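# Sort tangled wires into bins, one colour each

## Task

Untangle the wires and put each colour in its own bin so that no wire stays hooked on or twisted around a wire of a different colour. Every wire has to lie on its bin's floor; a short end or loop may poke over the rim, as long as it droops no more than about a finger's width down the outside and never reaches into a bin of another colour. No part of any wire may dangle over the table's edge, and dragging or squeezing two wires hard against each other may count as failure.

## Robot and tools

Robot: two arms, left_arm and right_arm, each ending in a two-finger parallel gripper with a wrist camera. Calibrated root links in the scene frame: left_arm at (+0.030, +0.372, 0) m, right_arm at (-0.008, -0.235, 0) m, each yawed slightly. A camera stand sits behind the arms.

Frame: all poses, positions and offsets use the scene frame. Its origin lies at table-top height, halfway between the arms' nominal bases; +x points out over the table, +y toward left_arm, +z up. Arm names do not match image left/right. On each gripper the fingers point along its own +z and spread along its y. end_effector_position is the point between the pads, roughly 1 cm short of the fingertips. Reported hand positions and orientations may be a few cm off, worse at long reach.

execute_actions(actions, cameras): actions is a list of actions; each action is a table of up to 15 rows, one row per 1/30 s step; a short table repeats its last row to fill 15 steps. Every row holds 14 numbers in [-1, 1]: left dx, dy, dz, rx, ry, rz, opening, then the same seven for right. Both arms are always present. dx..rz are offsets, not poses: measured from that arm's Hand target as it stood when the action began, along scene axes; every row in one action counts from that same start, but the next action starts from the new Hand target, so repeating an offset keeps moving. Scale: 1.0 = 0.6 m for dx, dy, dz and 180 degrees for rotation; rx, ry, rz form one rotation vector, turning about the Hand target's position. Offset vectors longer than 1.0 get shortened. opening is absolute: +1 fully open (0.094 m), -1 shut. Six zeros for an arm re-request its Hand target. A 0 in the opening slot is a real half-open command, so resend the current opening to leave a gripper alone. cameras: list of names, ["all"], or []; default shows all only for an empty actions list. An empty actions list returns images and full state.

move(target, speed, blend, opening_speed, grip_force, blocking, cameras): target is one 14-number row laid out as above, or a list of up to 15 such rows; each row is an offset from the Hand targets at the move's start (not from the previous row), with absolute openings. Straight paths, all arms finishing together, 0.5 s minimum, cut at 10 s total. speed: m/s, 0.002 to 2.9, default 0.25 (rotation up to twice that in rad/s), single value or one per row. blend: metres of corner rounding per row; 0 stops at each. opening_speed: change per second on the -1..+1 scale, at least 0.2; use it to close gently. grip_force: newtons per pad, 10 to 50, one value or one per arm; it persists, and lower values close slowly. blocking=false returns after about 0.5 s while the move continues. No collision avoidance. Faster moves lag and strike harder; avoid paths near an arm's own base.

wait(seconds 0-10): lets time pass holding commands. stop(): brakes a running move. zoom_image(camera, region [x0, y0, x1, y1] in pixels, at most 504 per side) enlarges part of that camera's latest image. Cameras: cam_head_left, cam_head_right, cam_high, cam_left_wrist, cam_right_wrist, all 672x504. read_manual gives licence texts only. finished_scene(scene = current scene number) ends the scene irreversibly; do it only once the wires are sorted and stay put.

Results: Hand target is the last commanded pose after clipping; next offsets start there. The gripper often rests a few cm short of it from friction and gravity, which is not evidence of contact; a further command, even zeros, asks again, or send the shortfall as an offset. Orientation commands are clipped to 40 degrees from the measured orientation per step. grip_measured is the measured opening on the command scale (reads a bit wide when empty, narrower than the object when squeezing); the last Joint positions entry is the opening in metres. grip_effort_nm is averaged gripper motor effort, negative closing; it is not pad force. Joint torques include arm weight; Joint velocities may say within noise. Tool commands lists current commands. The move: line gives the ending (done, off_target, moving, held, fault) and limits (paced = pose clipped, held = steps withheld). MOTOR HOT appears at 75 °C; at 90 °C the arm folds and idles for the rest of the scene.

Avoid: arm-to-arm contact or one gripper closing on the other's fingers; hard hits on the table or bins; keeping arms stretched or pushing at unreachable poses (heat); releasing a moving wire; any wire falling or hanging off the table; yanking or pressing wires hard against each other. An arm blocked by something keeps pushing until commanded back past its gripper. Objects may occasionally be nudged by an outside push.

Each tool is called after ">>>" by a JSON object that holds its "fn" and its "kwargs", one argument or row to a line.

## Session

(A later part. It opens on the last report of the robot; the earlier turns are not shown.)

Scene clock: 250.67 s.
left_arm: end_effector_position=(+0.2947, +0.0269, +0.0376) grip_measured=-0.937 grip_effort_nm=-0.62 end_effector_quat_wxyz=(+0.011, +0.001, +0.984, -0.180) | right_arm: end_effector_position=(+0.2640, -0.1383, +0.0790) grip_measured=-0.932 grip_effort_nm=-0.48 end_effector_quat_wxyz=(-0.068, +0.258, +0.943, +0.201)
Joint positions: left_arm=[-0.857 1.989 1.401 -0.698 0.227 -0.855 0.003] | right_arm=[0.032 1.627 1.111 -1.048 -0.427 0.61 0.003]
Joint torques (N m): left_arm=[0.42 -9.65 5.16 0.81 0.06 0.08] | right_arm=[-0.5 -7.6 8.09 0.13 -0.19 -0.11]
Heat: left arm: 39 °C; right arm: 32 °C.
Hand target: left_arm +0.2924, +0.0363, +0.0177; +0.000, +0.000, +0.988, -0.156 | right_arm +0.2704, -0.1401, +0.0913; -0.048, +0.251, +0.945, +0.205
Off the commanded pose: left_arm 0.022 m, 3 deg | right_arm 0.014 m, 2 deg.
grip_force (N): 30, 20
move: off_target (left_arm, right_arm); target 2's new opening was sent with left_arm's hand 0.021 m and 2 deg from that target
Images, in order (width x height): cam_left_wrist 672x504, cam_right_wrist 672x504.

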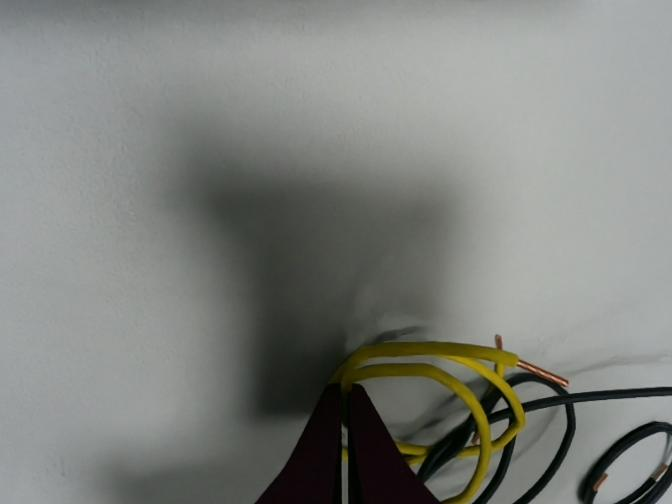

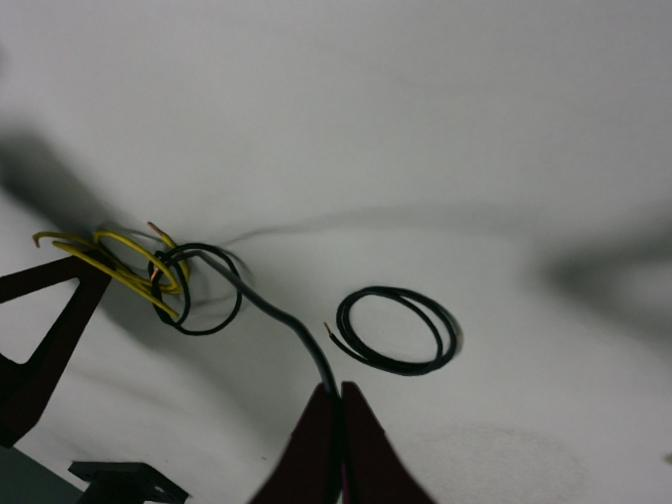

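>>> {"fn": "move", "kwargs": {
  "target": [0,0.01,0.05,0,0,0,-1,0,-0.06,0,0,0,0,-1],
  "speed": 0.04,
  "cameras": ["cam_left_wrist","cam_right_wrist"]
}}

>>> {"fn": "move", "kwargs": {
  "target": [0,0.03,0.0,0,0,0,-1,0,-0.05,0,0,0,0,-1],
  "speed": 0.04,
  "cameras": ["cam_left_wrist","cam_right_wrist"]
}}

Scene clock: 252.37 s.
left_arm: end_effector_position=(+0.2910, +0.0353, +0.0385) grip_measured=-0.938 grip_effort_nm=-0.65 end_effector_quat_wxyz=(-0.003, -0.001, +0.986, -0.164) | right_arm: end_effector_position=(+0.2644, -0.1737, +0.0828) grip_measured=-0.932 grip_effort_nm=-0.48 end_effector_quat_wxyz=(-0.063, +0.257, +0.943, +0.203)
Joint positions: left_arm=[-0.85 1.989 1.416 -0.756 0.227 -0.847 0.003] | right_arm=[-0.097 1.627 1.125 -1.109 -0.427 0.468 0.003]
Joint torques (N m): left_arm=[0.68 -14.49 7.83 0.24 0.08 0.11] | right_arm=[-0.58 -6.37 8.12 0.05 -0.21 -0.12]
Heat: left arm: 39 °C; right arm: 32 °C.
Hand target: left_arm +0.2923, +0.0423, +0.0477; +0.000, +0.000, +0.988, -0.156 | right_arm +0.2705, -0.1762, +0.0913; -0.048, +0.251, +0.945, +0.204
Off the commanded pose: left_arm 0.012 m, 1 deg | right_arm 0.011 m, 2 deg.
grip_force (N): 30, 20
move: off_target (left_arm, right_arm)
Images, in order (width x height): cam_left_wrist 672x504, cam_right_wrist 672x504.

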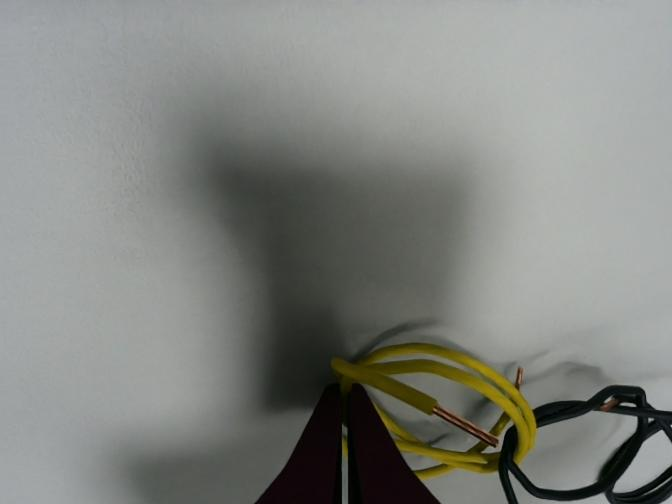

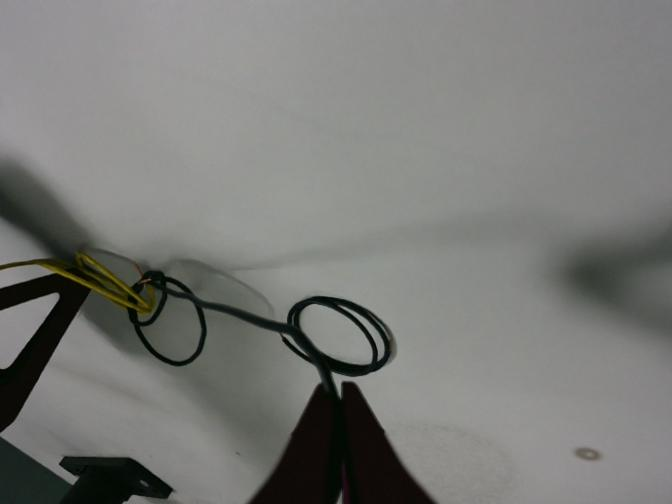

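Scene clock: 253.70 s.
left_arm: end_effector_position=(+0.2946, +0.0510, +0.0414) grip_measured=-0.938 grip_effort_nm=-0.65 end_effector_quat_wxyz=(-0.001, -0.001, +0.987, -0.162) | right_arm: end_effector_position=(+0.2650, -0.2016, +0.0875) grip_measured=-0.932 grip_effort_nm=-0.48 end_effector_quat_wxyz=(-0.055, +0.253, +0.943, +0.207)
Joint positions: left_arm=[-0.817 1.957 1.383 -0.765 0.229 -0.812 0.003] | right_arm=[-0.201 1.635 1.151 -1.159 -0.427 0.35 0.003]
Joint torques (N m): left_arm=[0.75 -15.17 5.53 0.41 0.14 0.09] | right_arm=[-0.88 -5.07 8.14 0.01 -0.15 -0.11]
Heat: left arm: 40 °C; right arm: 32 °C.
Hand target: left_arm +0.2923, +0.0603, +0.0478; +0.000, +0.000, +0.988, -0.156 | right_arm +0.2704, -0.2061, +0.0912; -0.049, +0.251, +0.945, +0.204
Off the commanded pose: left_arm 0.011 m, 1 deg | right_arm 0.008 m, 1 deg.
grip_force (N): 30, 20
move: off_target (left_arm)
Images, in order (width x height): cam_left_wrist 672x504, cam_right_wrist 672x504.

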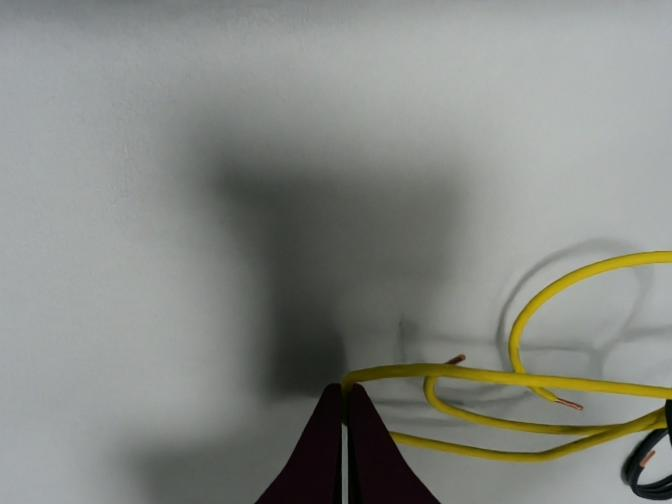

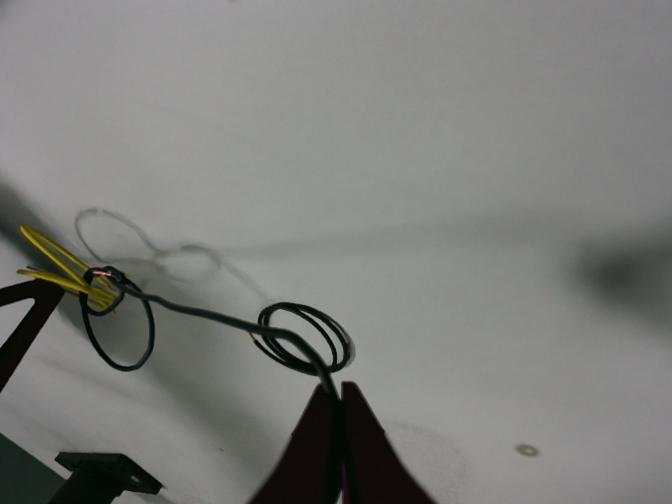

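>>> {"fn": "move", "kwargs": {
  "target": [0,0.05,0.03,0,0,0,-1,0,-0.03,0.0,0,0,0,-1],
  "speed": 0.04,
  "cameras": ["cam_left_wrist","cam_right_wrist"]
}}

>>> {"fn": "zoom_image", "kwargs": {
  "camera": "cam_right_wrist",
  "region": [0, 180, 200, 400]
}}

Scene clock: 255.23 s.
left_arm: end_effector_position=(+0.2961, +0.0826, +0.0602) grip_measured=-0.938 grip_effort_nm=-0.65 end_effector_quat_wxyz=(+0.000, -0.003, +0.987, -0.160) | right_arm: end_effector_position=(+0.2654, -0.2190, +0.0884) grip_measured=-0.932 grip_effort_nm=-0.48 end_effector_quat_wxyz=(-0.055, +0.254, +0.943, +0.210)
Joint positions: left_arm=[-0.753 1.865 1.338 -0.827 0.24 -0.752 0.003] | right_arm=[-0.265 1.654 1.173 -1.189 -0.426 0.283 0.003]
Joint torques (N m): left_arm=[0.53 -14.01 5.67 0.4 0.18 0.11] | right_arm=[-0.77 -5.11 8.01 -0.02 -0.11 -0.09]
Heat: left arm: 40 °C; right arm: 33 °C.
Hand target: left_arm +0.2924, +0.0902, +0.0658; +0.000, +0.000, +0.988, -0.156 | right_arm +0.2704, -0.2242, +0.0913; -0.049, +0.252, +0.945, +0.204
Off the commanded pose: left_arm 0.010 m, 1 deg | right_arm 0.008 m, 1 deg.
grip_force (N): 30, 20
move: done
Images, in order (width x height): cam_left_wrist 672x504, cam_right_wrist 672x504.

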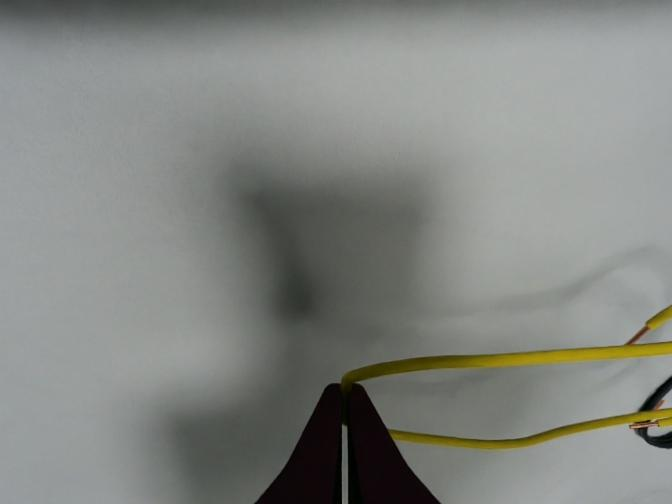

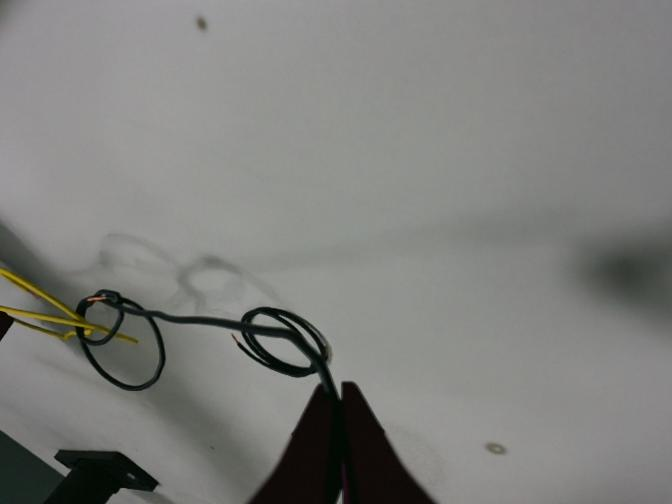

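Scaled by 2.291.

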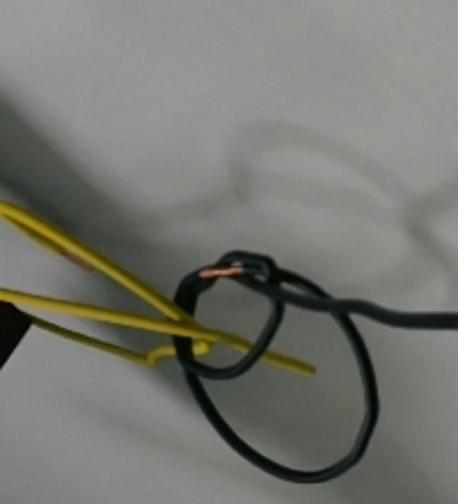

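>>> {"fn": "move", "kwargs": {
  "target": [0,0.08,0.04,0,0,0,-1,0,-0.02,0.03,0,0,0,-1],
  "speed": 0.05,
  "cameras": ["cam_left_wrist","cam_right_wrist","cam_high"]
}}

Scene clock: 257.00 s.
left_arm: end_effector_position=(+0.2973, +0.1346, +0.0842) grip_measured=-0.938 grip_effort_nm=-0.65 end_effector_quat_wxyz=(+0.001, -0.005, +0.988, -0.153) | right_arm: end_effector_position=(+0.2664, -0.2320, +0.1070) grip_measured=-0.932 grip_effort_nm=-0.48 end_effector_quat_wxyz=(-0.052, +0.254, +0.943, +0.208)
Joint positions: left_arm=[-0.636 1.742 1.287 -0.937 0.25 -0.635 0.003] | right_arm=[-0.306 1.654 1.25 -1.278 -0.418 0.238 0.003]
Joint torques (N m): left_arm=[0.35 -12.51 5.79 0.4 0.33 0.11] | right_arm=[-0.65 -4.97 7.95 -0.07 -0.16 -0.11]
Heat: left arm: 40 °C; right arm: 33 °C.
Hand target: left_arm +0.2923, +0.1382, +0.0897; +0.000, +0.000, +0.988, -0.156 | right_arm +0.2704, -0.2361, +0.1093; -0.049, +0.251, +0.945, +0.204
Off the commanded pose: left_arm 0.008 m, 1 deg | right_arm 0.006 m, 1 deg.
grip_force (N): 30, 20
move: done
Images, in order (width x height): cam_high 672x504, cam_left_wrist 672x504, cam_right_wrist 672x504.

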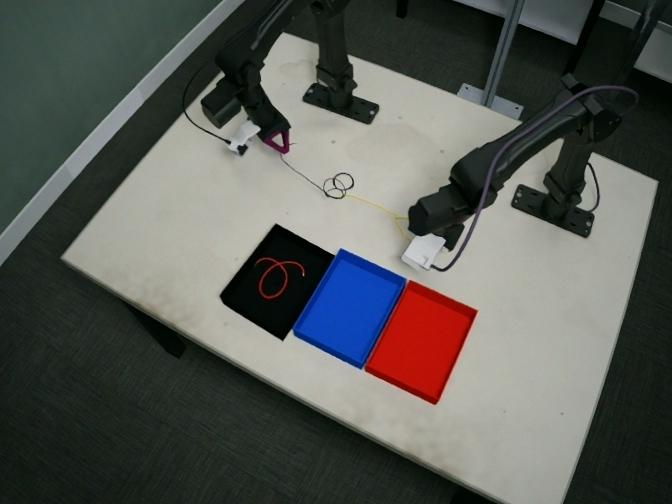

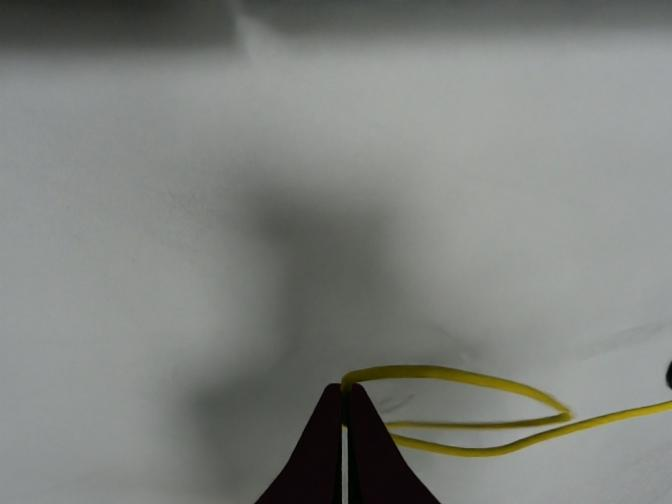

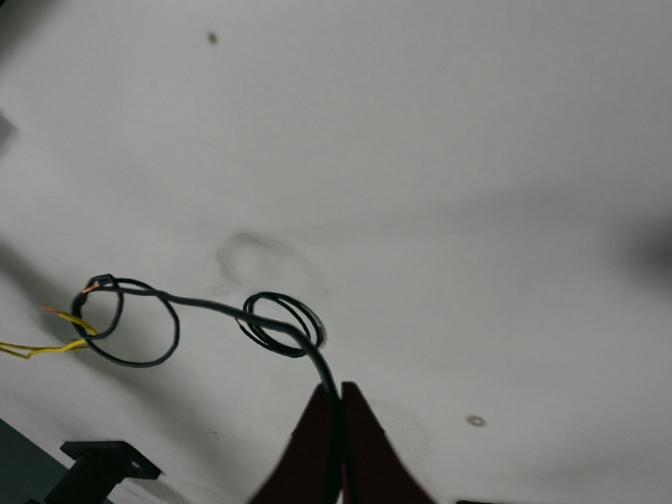

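Nearly free. Continue left +y.

>>> {"fn": "move", "kwargs": {
  "target": [0,0.1,0.05,0,0,0,-1,0,0,0.0,0,0,0,-1],
  "speed": 0.06,
  "cameras": ["cam_left_wrist","cam_right_wrist","cam_high"]
}}

>>> {"fn": "zoom_image", "kwargs": {
  "camera": "cam_high",
  "region": [260, 120, 460, 270]
}}

Scene clock: 258.93 s.
left_arm: end_effector_position=(+0.2961, +0.1982, +0.1127) grip_measured=-0.938 grip_effort_nm=-0.66 end_effector_quat_wxyz=(-0.003, -0.006, +0.989, -0.147) | right_arm: end_effector_position=(+0.2662, -0.2325, +0.1068) grip_measured=-0.932 grip_effort_nm=-0.48 end_effector_quat_wxyz=(-0.052, +0.254, +0.944, +0.206)
Joint positions: left_arm=[-0.462 1.625 1.276 -1.1 0.27 -0.457 0.003] | right_arm=[-0.306 1.654 1.25 -1.278 -0.415 0.238 0.003]
Joint torques (N m): left_arm=[0.25 -10.91 6.48 0.32 0.42 0.09] | right_arm=[-0.69 -4.94 8.02 -0.06 -0.19 -0.12]
Heat: left arm: 40 °C; right arm: 33 °C.
Hand target: left_arm +0.2923, +0.1982, +0.1197; +0.000, +0.000, +0.988, -0.156 | right_arm +0.2705, -0.2361, +0.1093; -0.048, +0.251, +0.945, +0.204
Off the commanded pose: left_arm 0.008 m, 1 deg | right_arm 0.006 m, 1 deg.
grip_force (N): 30, 20
move: done
Images, in order (width x height): cam_high 672x504, cam_left_wrist 672x504, cam_right_wrist 672x504.

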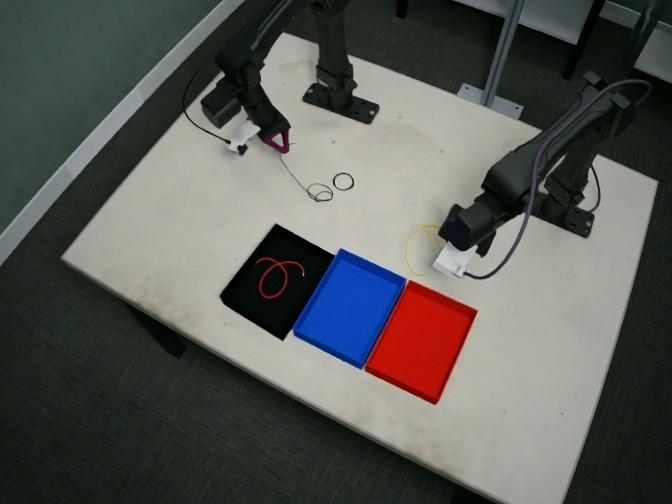

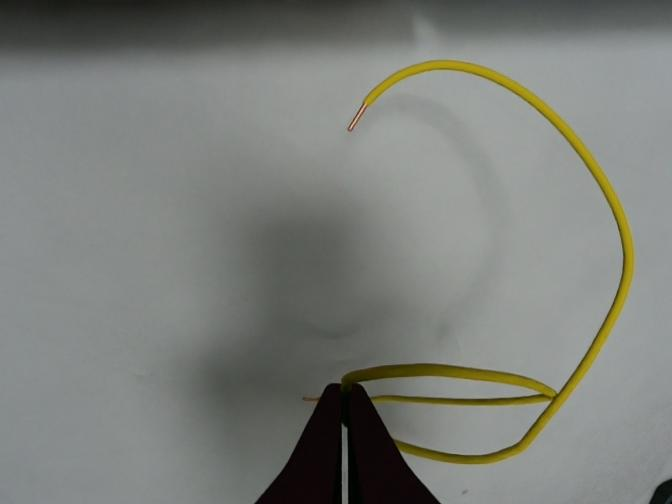

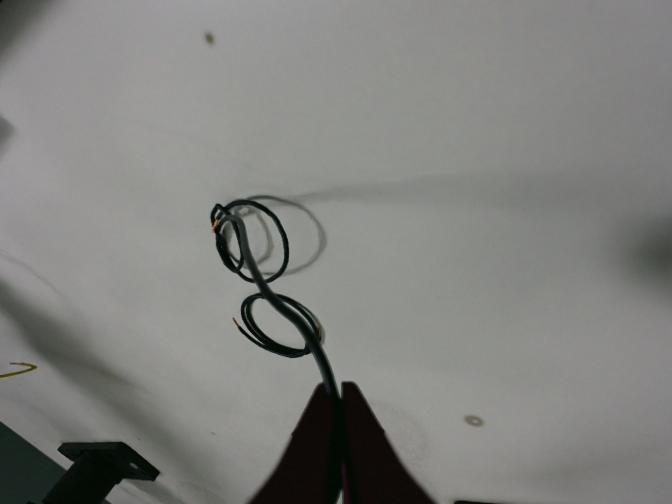

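Scaled by 2.520.

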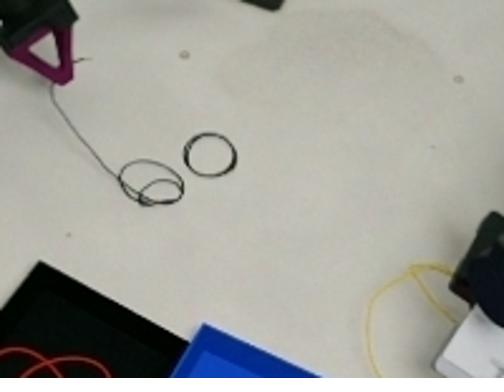

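>>> {"fn": "move", "kwargs": {
  "target": [
    [0,0.03,0.16,0.05,0,0,-1,0,0,0.0,0,0,0,-1],
    [0.34,0.19,0.16,0.08,0,0,-1,0,0,0,0,0,0,-1]
  ],
  "speed": [0.12,0.2],
  "blend": [0.03,0],
  "cameras": ["cam_left_wrist","cam_head_left","cam_high"]
}}

Scene clock: 261.87 s.
left_arm: end_effector_position=(+0.4936, +0.3120, +0.2185) grip_measured=-0.938 grip_effort_nm=-0.65 end_effector_quat_wxyz=(+0.142, -0.013, +0.988, -0.059) | right_arm: end_effector_position=(+0.2662, -0.2325, +0.1068) grip_measured=-0.932 grip_effort_nm=-0.48 end_effector_quat_wxyz=(-0.052, +0.254, +0.944, +0.206)
Joint positions: left_arm=[-0.131 2.203 2.486 -1.556 0.084 -0.136 0.003] | right_arm=[-0.306 1.654 1.25 -1.278 -0.415 0.238 0.003]
Joint torques (N m): left_arm=[-0.36 -12.4 8.08 0.74 -0.04 0.09] | right_arm=[-0.68 -4.94 7.99 -0.06 -0.2 -0.12]
Heat: left arm: 40 °C; right arm: 32 °C.
Hand target: left_arm +0.4963, +0.3122, +0.2159; +0.000, +0.000, +1.000, -0.031 | right_arm +0.2705, -0.2361, +0.1093; -0.048, +0.251, +0.945, +0.204
Off the commanded pose: left_arm 0.004 m, 17 deg | right_arm 0.006 m, 1 deg.
joint sent to its limit (left arm) — joint 4 (wrist pitch), lower limit. The joint targets are off in orientation, not in position.
grip_force (N): 30, 20
move: off_target (left_arm)
Images, in order (width x height): cam_head_left 672x504, cam_high 672x504, cam_left_wrist 672x504.

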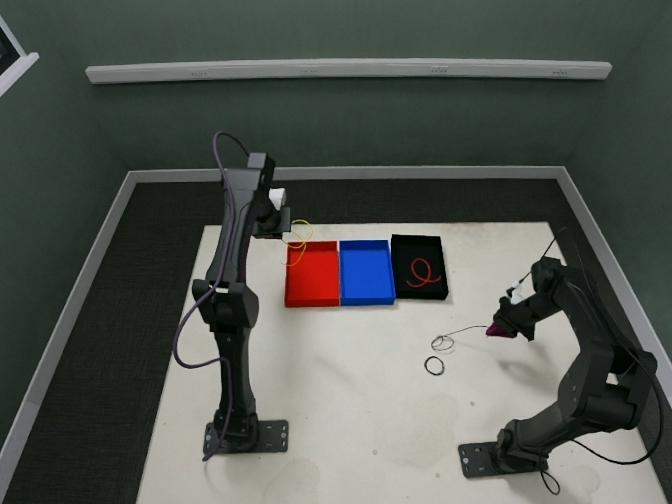

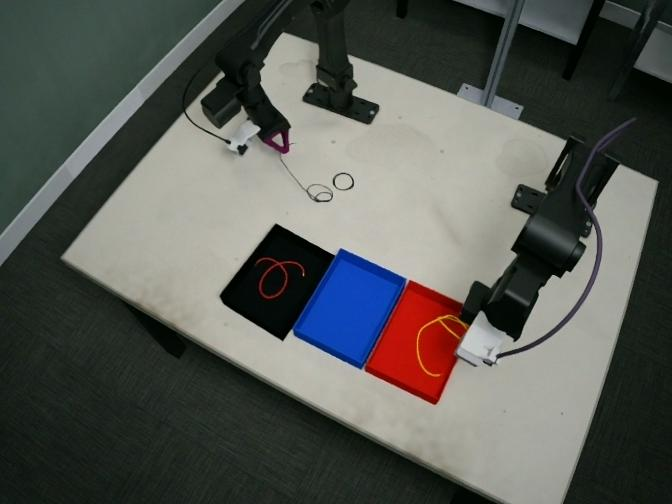

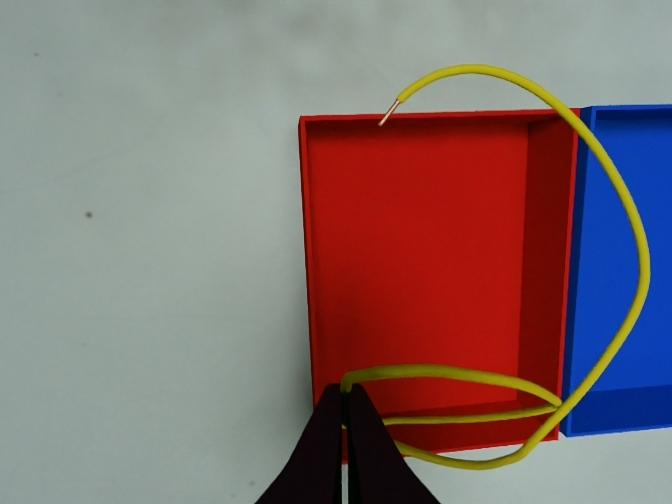

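>>> {"fn": "move", "kwargs": {
  "target": [0.01,-0.01,-0.22,0,0,0,-1,0,0,0,0,0,0,-1],
  "speed": 0.1,
  "cameras": ["cam_left_wrist","cam_high"]
}}

Scene clock: 264.03 s.
left_arm: end_effector_position=(+0.5001, +0.3070, +0.0885) grip_measured=-0.938 grip_effort_nm=-0.65 end_effector_quat_wxyz=(+0.003, -0.009, +0.999, -0.038) | right_arm: end_effector_position=(+0.2662, -0.2325, +0.1068) grip_measured=-0.932 grip_effort_nm=-0.48 end_effector_quat_wxyz=(-0.052, +0.254, +0.944, +0.206)
Joint positions: left_arm=[-0.144 2.46 2.434 -1.531 0.075 -0.128 0.003] | right_arm=[-0.306 1.654 1.25 -1.278 -0.415 0.238 0.003]
Joint torques (N m): left_arm=[-0.54 -14.48 8.25 0.12 -0.05 0.09] | right_arm=[-0.65 -4.92 7.99 -0.06 -0.2 -0.12]
Heat: left arm: 40 °C; right arm: 32 °C.
Hand target: left_arm +0.5022, +0.3063, +0.0838; +0.000, -0.001, +1.000, -0.031 | right_arm +0.2705, -0.2361, +0.1093; -0.048, +0.251, +0.945, +0.204
Off the commanded pose: left_arm 0.005 m, 1 deg | right_arm 0.006 m, 1 deg.
grip_force (N): 30, 20
move: done
Images, in order (width x height): cam_high 672x504, cam_left_wrist 672x504.

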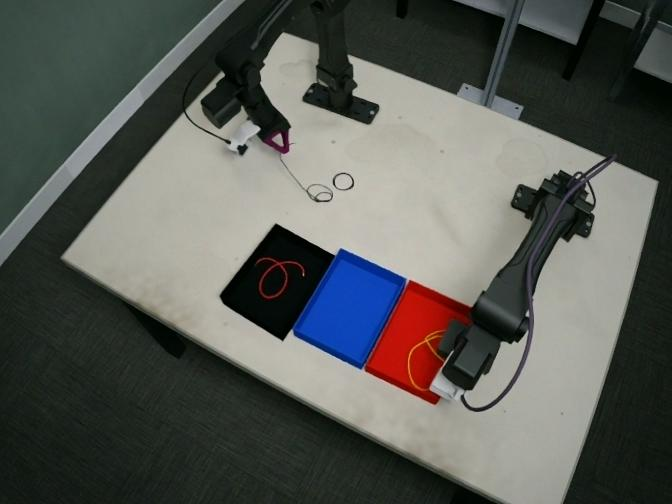

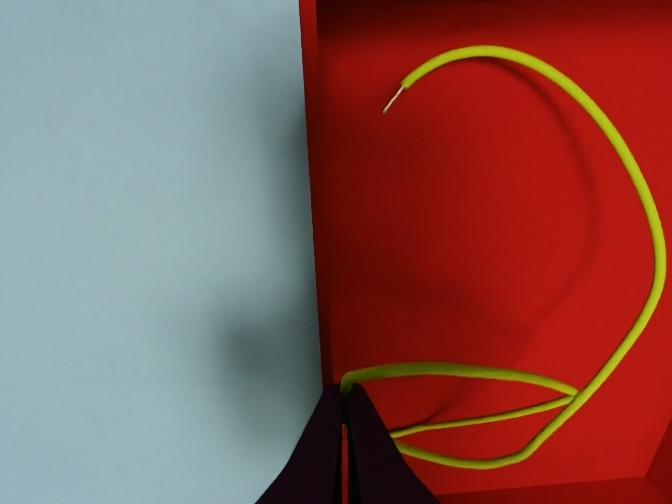

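>>> {"fn": "move", "kwargs": {
  "target": [
    [0,-0.035,-0.01,0,0,0,-1,0,0,0,0,0,0,-1],
    [0,-0.035,-0.055,0,0,0,-1,0,0,0,0,0,0,-1],
    [0,-0.035,-0.055,0,0,0,-0.8,0,0,0,0,0,0,-1],
    [0.0,-0.035,0.2,0,0,0,-0.8,0,0,0,0,0,0,-1]
  ],
  "speed": [0.08,0.06,0.05,0.07],
  "opening_speed": 0.5,
  "cameras": ["cam_left_wrist","cam_high"]
}}

Scene clock: 269.50 s.
left_arm: end_effector_position=(+0.5037, +0.2829, +0.1844) grip_measured=-0.802 grip_effort_nm=0.11 end_effector_quat_wxyz=(+0.113, +0.000, +0.992, -0.055) | right_arm: end_effector_position=(+0.2662, -0.2325, +0.1068) grip_measured=-0.932 grip_effort_nm=-0.48 end_effector_quat_wxyz=(-0.052, +0.254, +0.944, +0.206)
Joint positions: left_arm=[-0.193 2.307 2.531 -1.554 0.073 -0.168 0.009] | right_arm=[-0.306 1.654 1.25 -1.278 -0.415 0.238 0.003]
Joint torques (N m): left_arm=[0.16 -18.19 7.95 0.59 0.03 -0.11] | right_arm=[-0.66 -4.93 7.98 -0.07 -0.19 -0.12]
Heat: left arm: 42 °C; right arm: 32 °C.
Hand target: left_arm +0.5022, +0.2853, +0.2038; +0.000, +0.000, +1.000, -0.031 | right_arm +0.2705, -0.2361, +0.1093; -0.048, +0.251, +0.945, +0.204
Off the commanded pose: left_arm 0.020 m, 13 deg | right_arm 0.006 m, 1 deg.
joint sent to its limit (left arm) — joint 4 (wrist pitch), lower limit. The joint targets are off in orientation, not in position.
grip_force (N): 30, 20
move: off_target (left_arm)
Images, in order (width x height): cam_high 672x504, cam_left_wrist 672x504.

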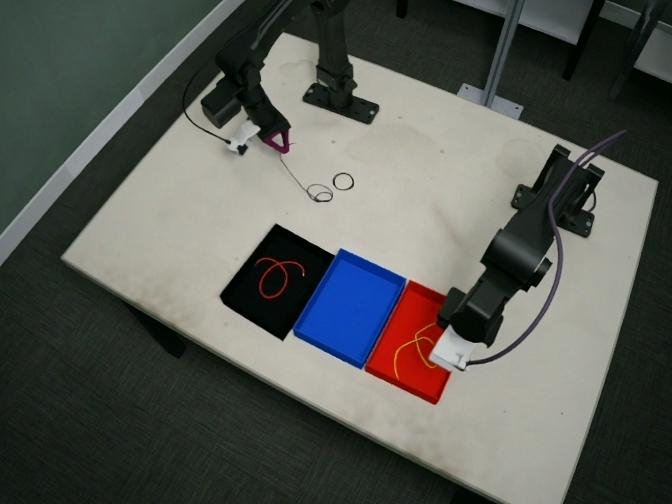

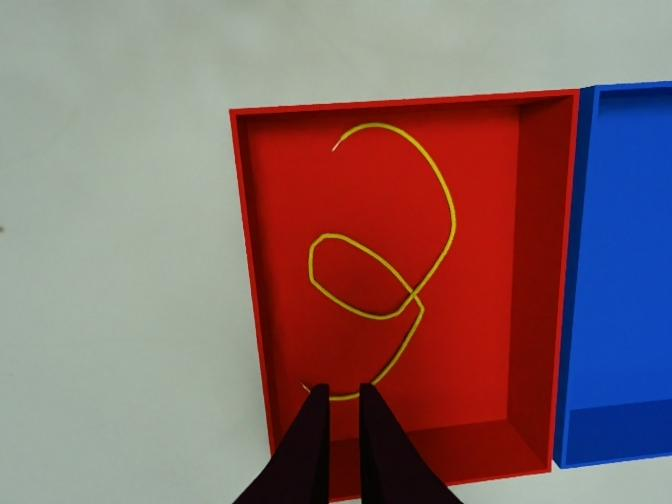

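>>> {"fn": "move", "kwargs": {
  "target": [-0.4,0.08,0.0,0,0,0,-0.8,0.05,0.1,0.22,-0.08,0,0,-1],
  "speed": 0.2,
  "cameras": ["cam_right_wrist","cam_high","cam_head_left"]
}}

Scene clock: 271.67 s.
left_arm: end_effector_position=(+0.2641, +0.3296, +0.2034) grip_measured=-0.802 grip_effort_nm=0.11 end_effector_quat_wxyz=(+0.024, -0.004, +0.999, -0.040) | right_arm: end_effector_position=(+0.3020, -0.1747, +0.2299) grip_measured=-0.932 grip_effort_nm=-0.48 end_effector_quat_wxyz=(+0.043, +0.259, +0.958, +0.115)
Joint positions: left_arm=[-0.16 1.427 1.481 -1.566 0.073 -0.136 0.009] | right_arm=[0.039 1.647 1.781 -1.545 -0.186 0.625 0.003]
Joint torques (N m): left_arm=[0.51 -6.63 5.52 0.32 -0.02 0.09] | right_arm=[0.18 -7.3 7.71 0.4 0 0.09]
Heat: left arm: 42 °C; right arm: 32 °C.
Hand target: left_arm +0.2623, +0.3333, +0.2038; +0.000, +0.000, +1.000, -0.031 | right_arm +0.3005, -0.1761, +0.2413; -0.017, +0.255, +0.963, +0.084
Off the commanded pose: left_arm 0.004 m, 3 deg | right_arm 0.012 m, 8 deg.
joint read past its limit (left arm) — joint 4 (wrist pitch), lower limit.
joint sent to its limit (left arm) — joint 4 (wrist pitch), lower limit. The joint targets are off in orientation, not in position.
joint sent to its limit (right arm) — joint 4 (wrist pitch), lower limit. The joint targets are off in orientation, not in position.
grip_force (N): 30, 20
move: off_target (left_arm, right_arm)
Images, in order (width x height): cam_head_left 672x504, cam_high 672x504, cam_right_wrist 672x504.

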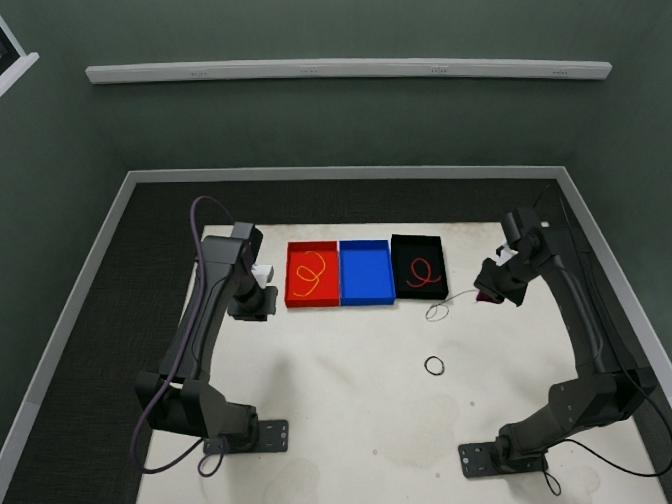

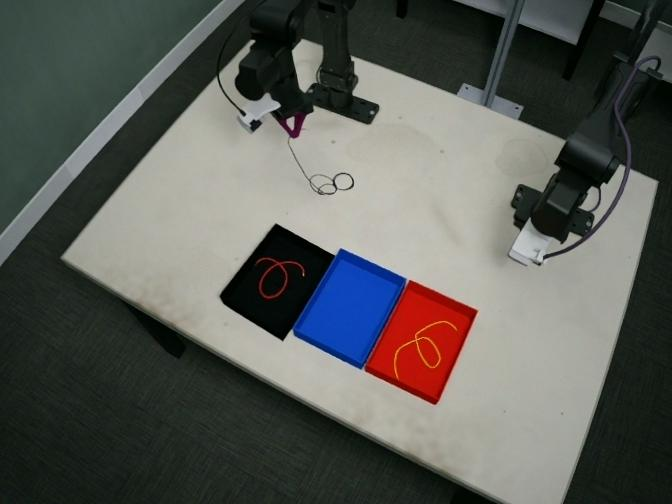

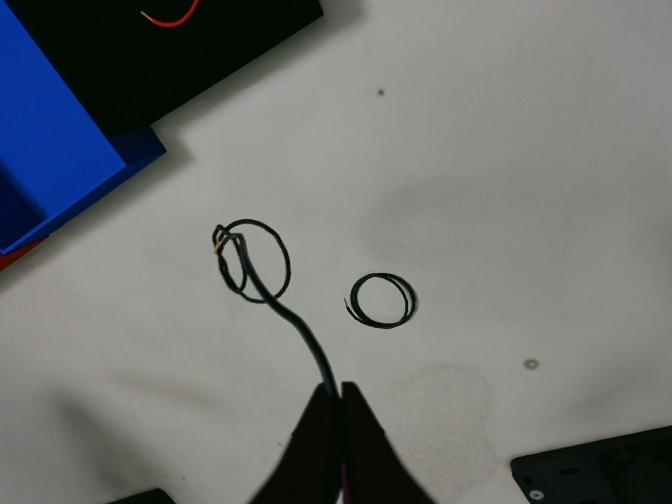

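>>> {"fn": "move", "kwargs": {
  "target": [
    [0,0,0,0,0,0,-0.8,0.05,0.2,0.05,0,0,0,-1],
    [0,0,0,0,0,0,-0.8,0.27,0.29,0.05,0,0,0,-1]
  ],
  "speed": 0.15,
  "blend": [0.03,0],
  "cameras": ["cam_right_wrist","cam_high","cam_head_left"]
}}

Scene clock: 274.63 s.
left_arm: end_effector_position=(+0.2641, +0.3296, +0.2034) grip_measured=-0.802 grip_effort_nm=0.11 end_effector_quat_wxyz=(+0.024, -0.004, +0.999, -0.040) | right_arm: end_effector_position=(+0.4570, -0.0034, +0.2670) grip_measured=-0.932 grip_effort_nm=-0.48 end_effector_quat_wxyz=(+0.156, +0.258, +0.924, +0.234)
Joint positions: left_arm=[-0.16 1.427 1.481 -1.566 0.073 -0.136 0.009] | right_arm=[0.36 2.34 2.843 -1.526 -0.165 0.993 0.003]
Joint torques (N m): left_arm=[0.51 -6.63 5.52 0.32 -0.02 0.09] | right_arm=[-0.58 -9.8 7.23 1.24 -0.21 0.08]
Heat: left arm: 42 °C; right arm: 32 °C.
Hand target: left_arm +0.2623, +0.3333, +0.2038; +0.000, -0.001, +1.000, -0.031 | right_arm +0.4624, -0.0021, +0.2713; -0.017, +0.255, +0.963, +0.084
Off the commanded pose: left_arm 0.004 m, 3 deg | right_arm 0.007 m, 27 deg.
elbow stopped short (right arm): the move would have taken joint 3 (elbow) straighter than the controller allows.
joint read past its limit (left arm) — joint 4 (wrist pitch), lower limit.
joint sent to its limit (left arm) — joint 4 (wrist pitch), lower limit. The joint targets are off in orientation, not in position.
grip_force (N): 30, 20
move: off_target (left_arm, right_arm)
Images, in order (width x height): cam_head_left 672x504, cam_high 672x504, cam_right_wrist 672x504.

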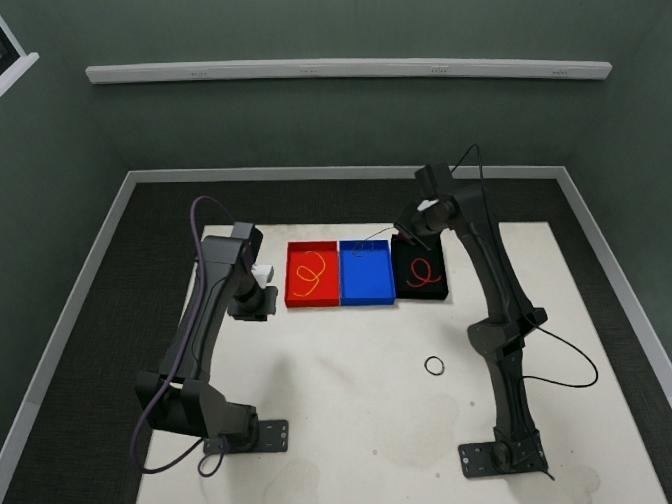

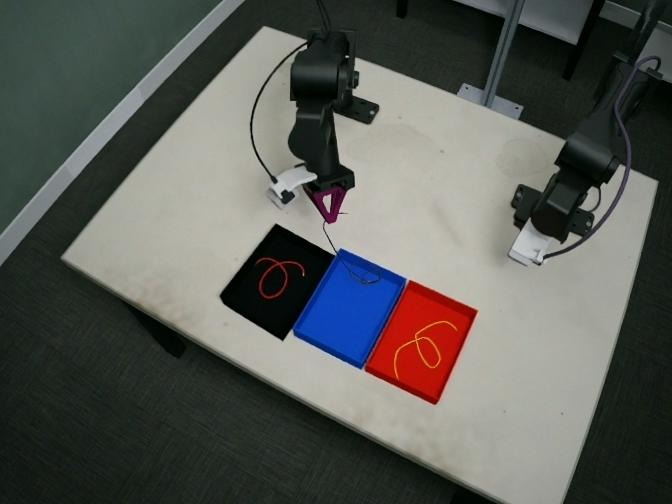

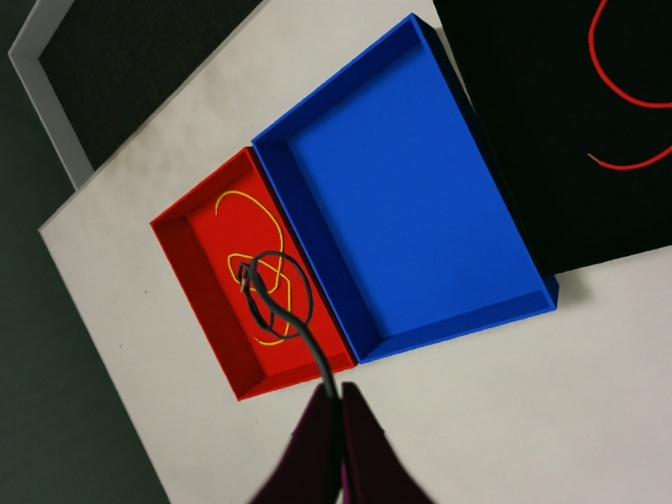

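>>> {"fn": "move", "kwargs": {
  "target": [0,0,0,0,0,0,-0.8,-0.02,-0.01,-0.13,0,0,0,-1],
  "speed": 0.1,
  "cameras": ["cam_right_wrist","cam_high","cam_head_left"]
}}

>>> {"fn": "zoom_image", "kwargs": {
  "camera": "cam_head_left",
  "region": [270, 200, 470, 320]
}}

Scene clock: 277.70 s.
left_arm: end_effector_position=(+0.2641, +0.3296, +0.2034) grip_measured=-0.802 grip_effort_nm=0.11 end_effector_quat_wxyz=(+0.024, -0.004, +0.999, -0.040) | right_arm: end_effector_position=(+0.4514, -0.0058, +0.2048) grip_measured=-0.932 grip_effort_nm=-0.48 end_effector_quat_wxyz=(+0.088, +0.262, +0.944, +0.178)
Joint positions: left_arm=[-0.16 1.427 1.481 -1.566 0.073 -0.136 0.009] | right_arm=[0.36 2.391 2.73 -1.545 -0.165 0.974 0.003]
Joint torques (N m): left_arm=[0.51 -6.63 5.52 0.32 -0.02 0.09] | right_arm=[-0.4 -9.98 4.49 0.74 -0.11 -0.12]
Heat: left arm: 41 °C; right arm: 32 °C.
Hand target: left_arm +0.2623, +0.3333, +0.2038; +0.000, -0.001, +1.000, -0.031 | right_arm +0.4504, -0.0081, +0.1934; -0.017, +0.255, +0.963, +0.084
Off the commanded pose: left_arm 0.004 m, 3 deg | right_arm 0.012 m, 16 deg.
elbow stopped short (right arm): the move would have taken joint 3 (elbow) straighter than the controller allows.
joint read past its limit (left arm) — joint 4 (wrist pitch), lower limit.
joint sent to its limit (left arm) — joint 4 (wrist pitch), lower limit. The joint targets are off in orientation, not in position.
joint sent to its limit (right arm) — joint 4 (wrist pitch), lower limit. The joint targets are off in orientation, not in position.
grip_force (N): 30, 20
move: off_target (left_arm, right_arm)
Images, in order (width x height): cam_head_left 672x504, cam_high 672x504, cam_right_wrist 672x504.

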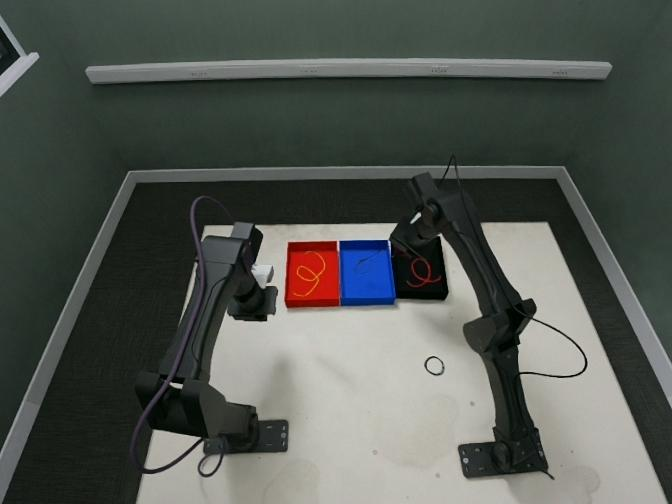

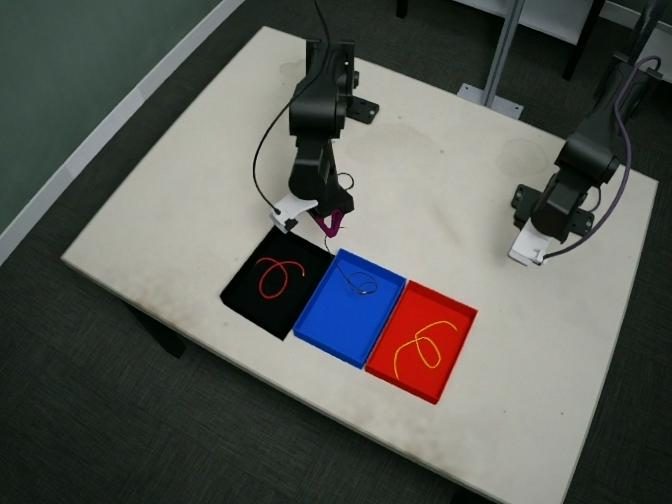

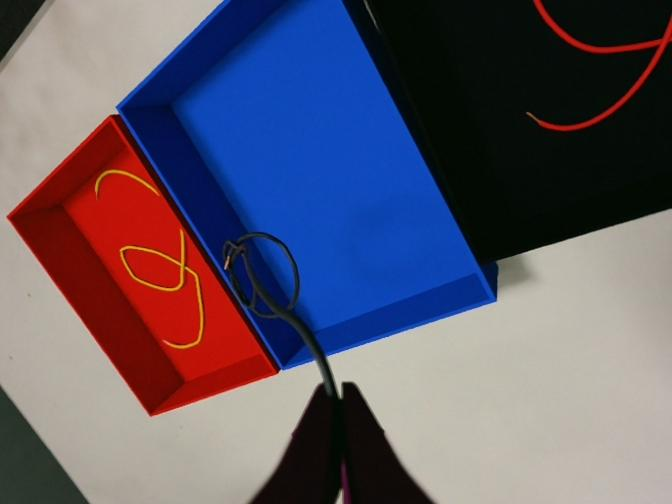

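Scaled by 2.520.

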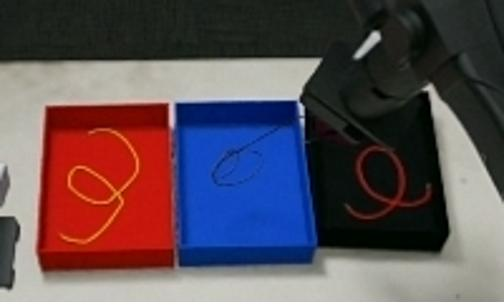

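>>> {"fn": "move", "kwargs": {
  "target": [0,0,0,0,0,0,-0.8,0.04,0.0,-0.15,0,0,0,-1],
  "speed": 0.1,
  "cameras": ["cam_right_wrist","cam_high"]
}}

Scene clock: 279.67 s.
left_arm: end_effector_position=(+0.2641, +0.3296, +0.2034) grip_measured=-0.802 grip_effort_nm=0.11 end_effector_quat_wxyz=(+0.024, -0.004, +0.999, -0.040) | right_arm: end_effector_position=(+0.4715, -0.0052, +0.1037) grip_measured=-0.932 grip_effort_nm=-0.48 end_effector_quat_wxyz=(+0.027, +0.261, +0.957, +0.125)
Joint positions: left_arm=[-0.16 1.427 1.481 -1.566 0.073 -0.136 0.009] | right_arm=[0.346 2.639 2.812 -1.546 -0.165 0.937 0.003]
Joint torques (N m): left_arm=[0.51 -6.63 5.52 0.32 -0.02 0.09] | right_arm=[-0.61 -11.55 8.01 0.48 -0.04 -0.11]
Heat: left arm: 41 °C; right arm: 32 °C.
Hand target: left_arm +0.2623, +0.3333, +0.2038; +0.000, -0.001, +1.000, -0.031 | right_arm +0.4744, -0.0082, +0.1033; -0.017, +0.256, +0.963, +0.084
Off the commanded pose: left_arm 0.004 m, 3 deg | right_arm 0.004 m, 7 deg.
joint read past its limit (left arm) — joint 4 (wrist pitch), lower limit.
joint sent to its limit (left arm) — joint 4 (wrist pitch), lower limit. The joint targets are off in orientation, not in position.
joint sent to its limit (right arm) — joint 4 (wrist pitch), lower limit. The joint targets are off in orientation, not in position.
grip_force (N): 30, 20
move: off_target (left_arm, right_arm)
Images, in order (width x height): cam_high 672x504, cam_right_wrist 672x504.

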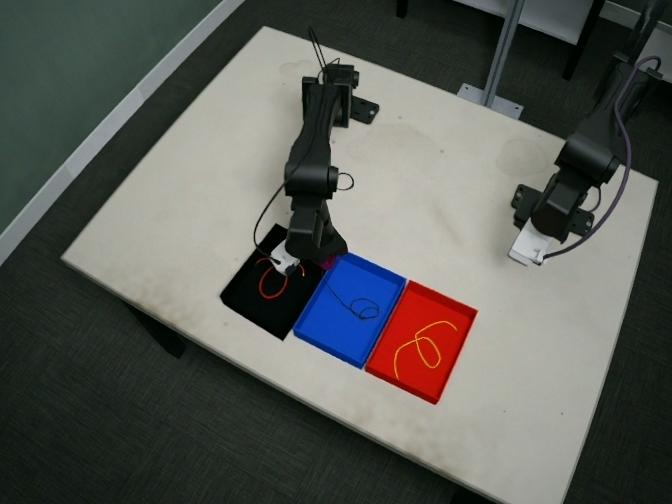

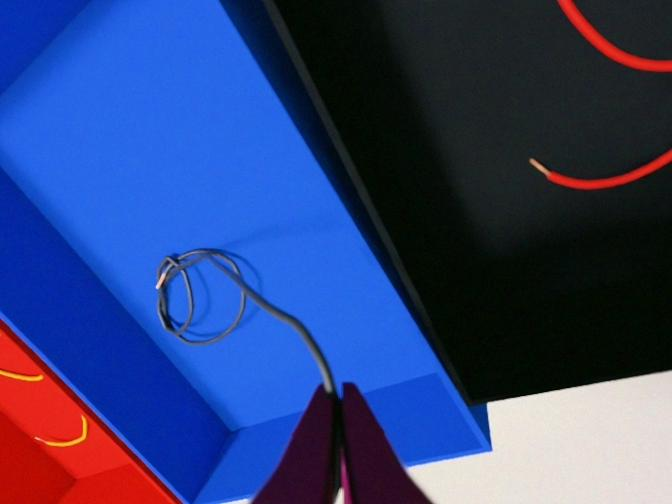

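>>> {"fn": "move", "kwargs": {
  "target": [
    [0,0,0,0,0,0,-0.8,0.04,0.035,-0.05,0,0,0,-1],
    [0,0,0,0,0,0,-0.8,0.04,0.035,-0.09,0,0,0,-1]
  ],
  "speed": 0.06,
  "cameras": ["cam_right_wrist","cam_high"]
}}

Scene clock: 283.13 s.
left_arm: end_effector_position=(+0.2641, +0.3296, +0.2034) grip_measured=-0.802 grip_effort_nm=0.11 end_effector_quat_wxyz=(+0.024, -0.004, +0.999, -0.040) | right_arm: end_effector_position=(+0.4936, +0.0091, +0.0527) grip_measured=-0.932 grip_effort_nm=-0.48 end_effector_quat_wxyz=(+0.032, +0.261, +0.956, +0.130)
Joint positions: left_arm=[-0.16 1.427 1.481 -1.566 0.073 -0.136 0.009] | right_arm=[0.355 2.763 2.843 -1.437 -0.165 0.948 0.003]
Joint torques (N m): left_arm=[0.5 -6.64 5.5 0.32 -0.02 0.09] | right_arm=[0.5 -11.71 8.12 0.7 0 0.04]
Heat: left arm: 41 °C; right arm: 33 °C.
Hand target: left_arm +0.2623, +0.3333, +0.2038; +0.000, -0.001, +1.000, -0.031 | right_arm +0.4985, +0.0128, +0.0494; -0.017, +0.256, +0.963, +0.084
Off the commanded pose: left_arm 0.004 m, 3 deg | right_arm 0.007 m, 8 deg.
elbow stopped short (right arm): the move would have taken joint 3 (elbow) straighter than the controller allows.
joint read past its limit (left arm) — joint 4 (wrist pitch), lower limit.
joint sent to its limit (left arm) — joint 4 (wrist pitch), lower limit. The joint targets are off in orientation, not in position.
grip_force (N): 30, 20
move: off_target (left_arm, right_arm)
Images, in order (width x height): cam_high 672x504, cam_right_wrist 672x504.

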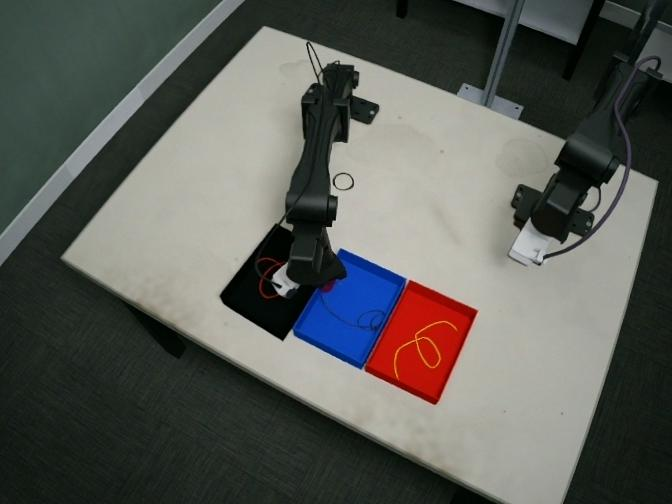

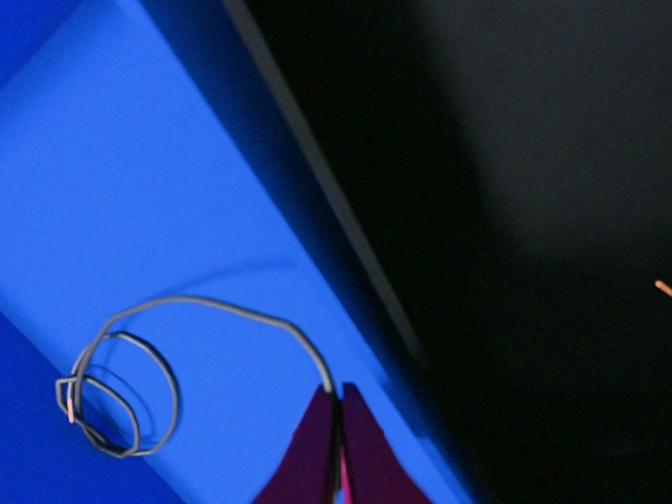

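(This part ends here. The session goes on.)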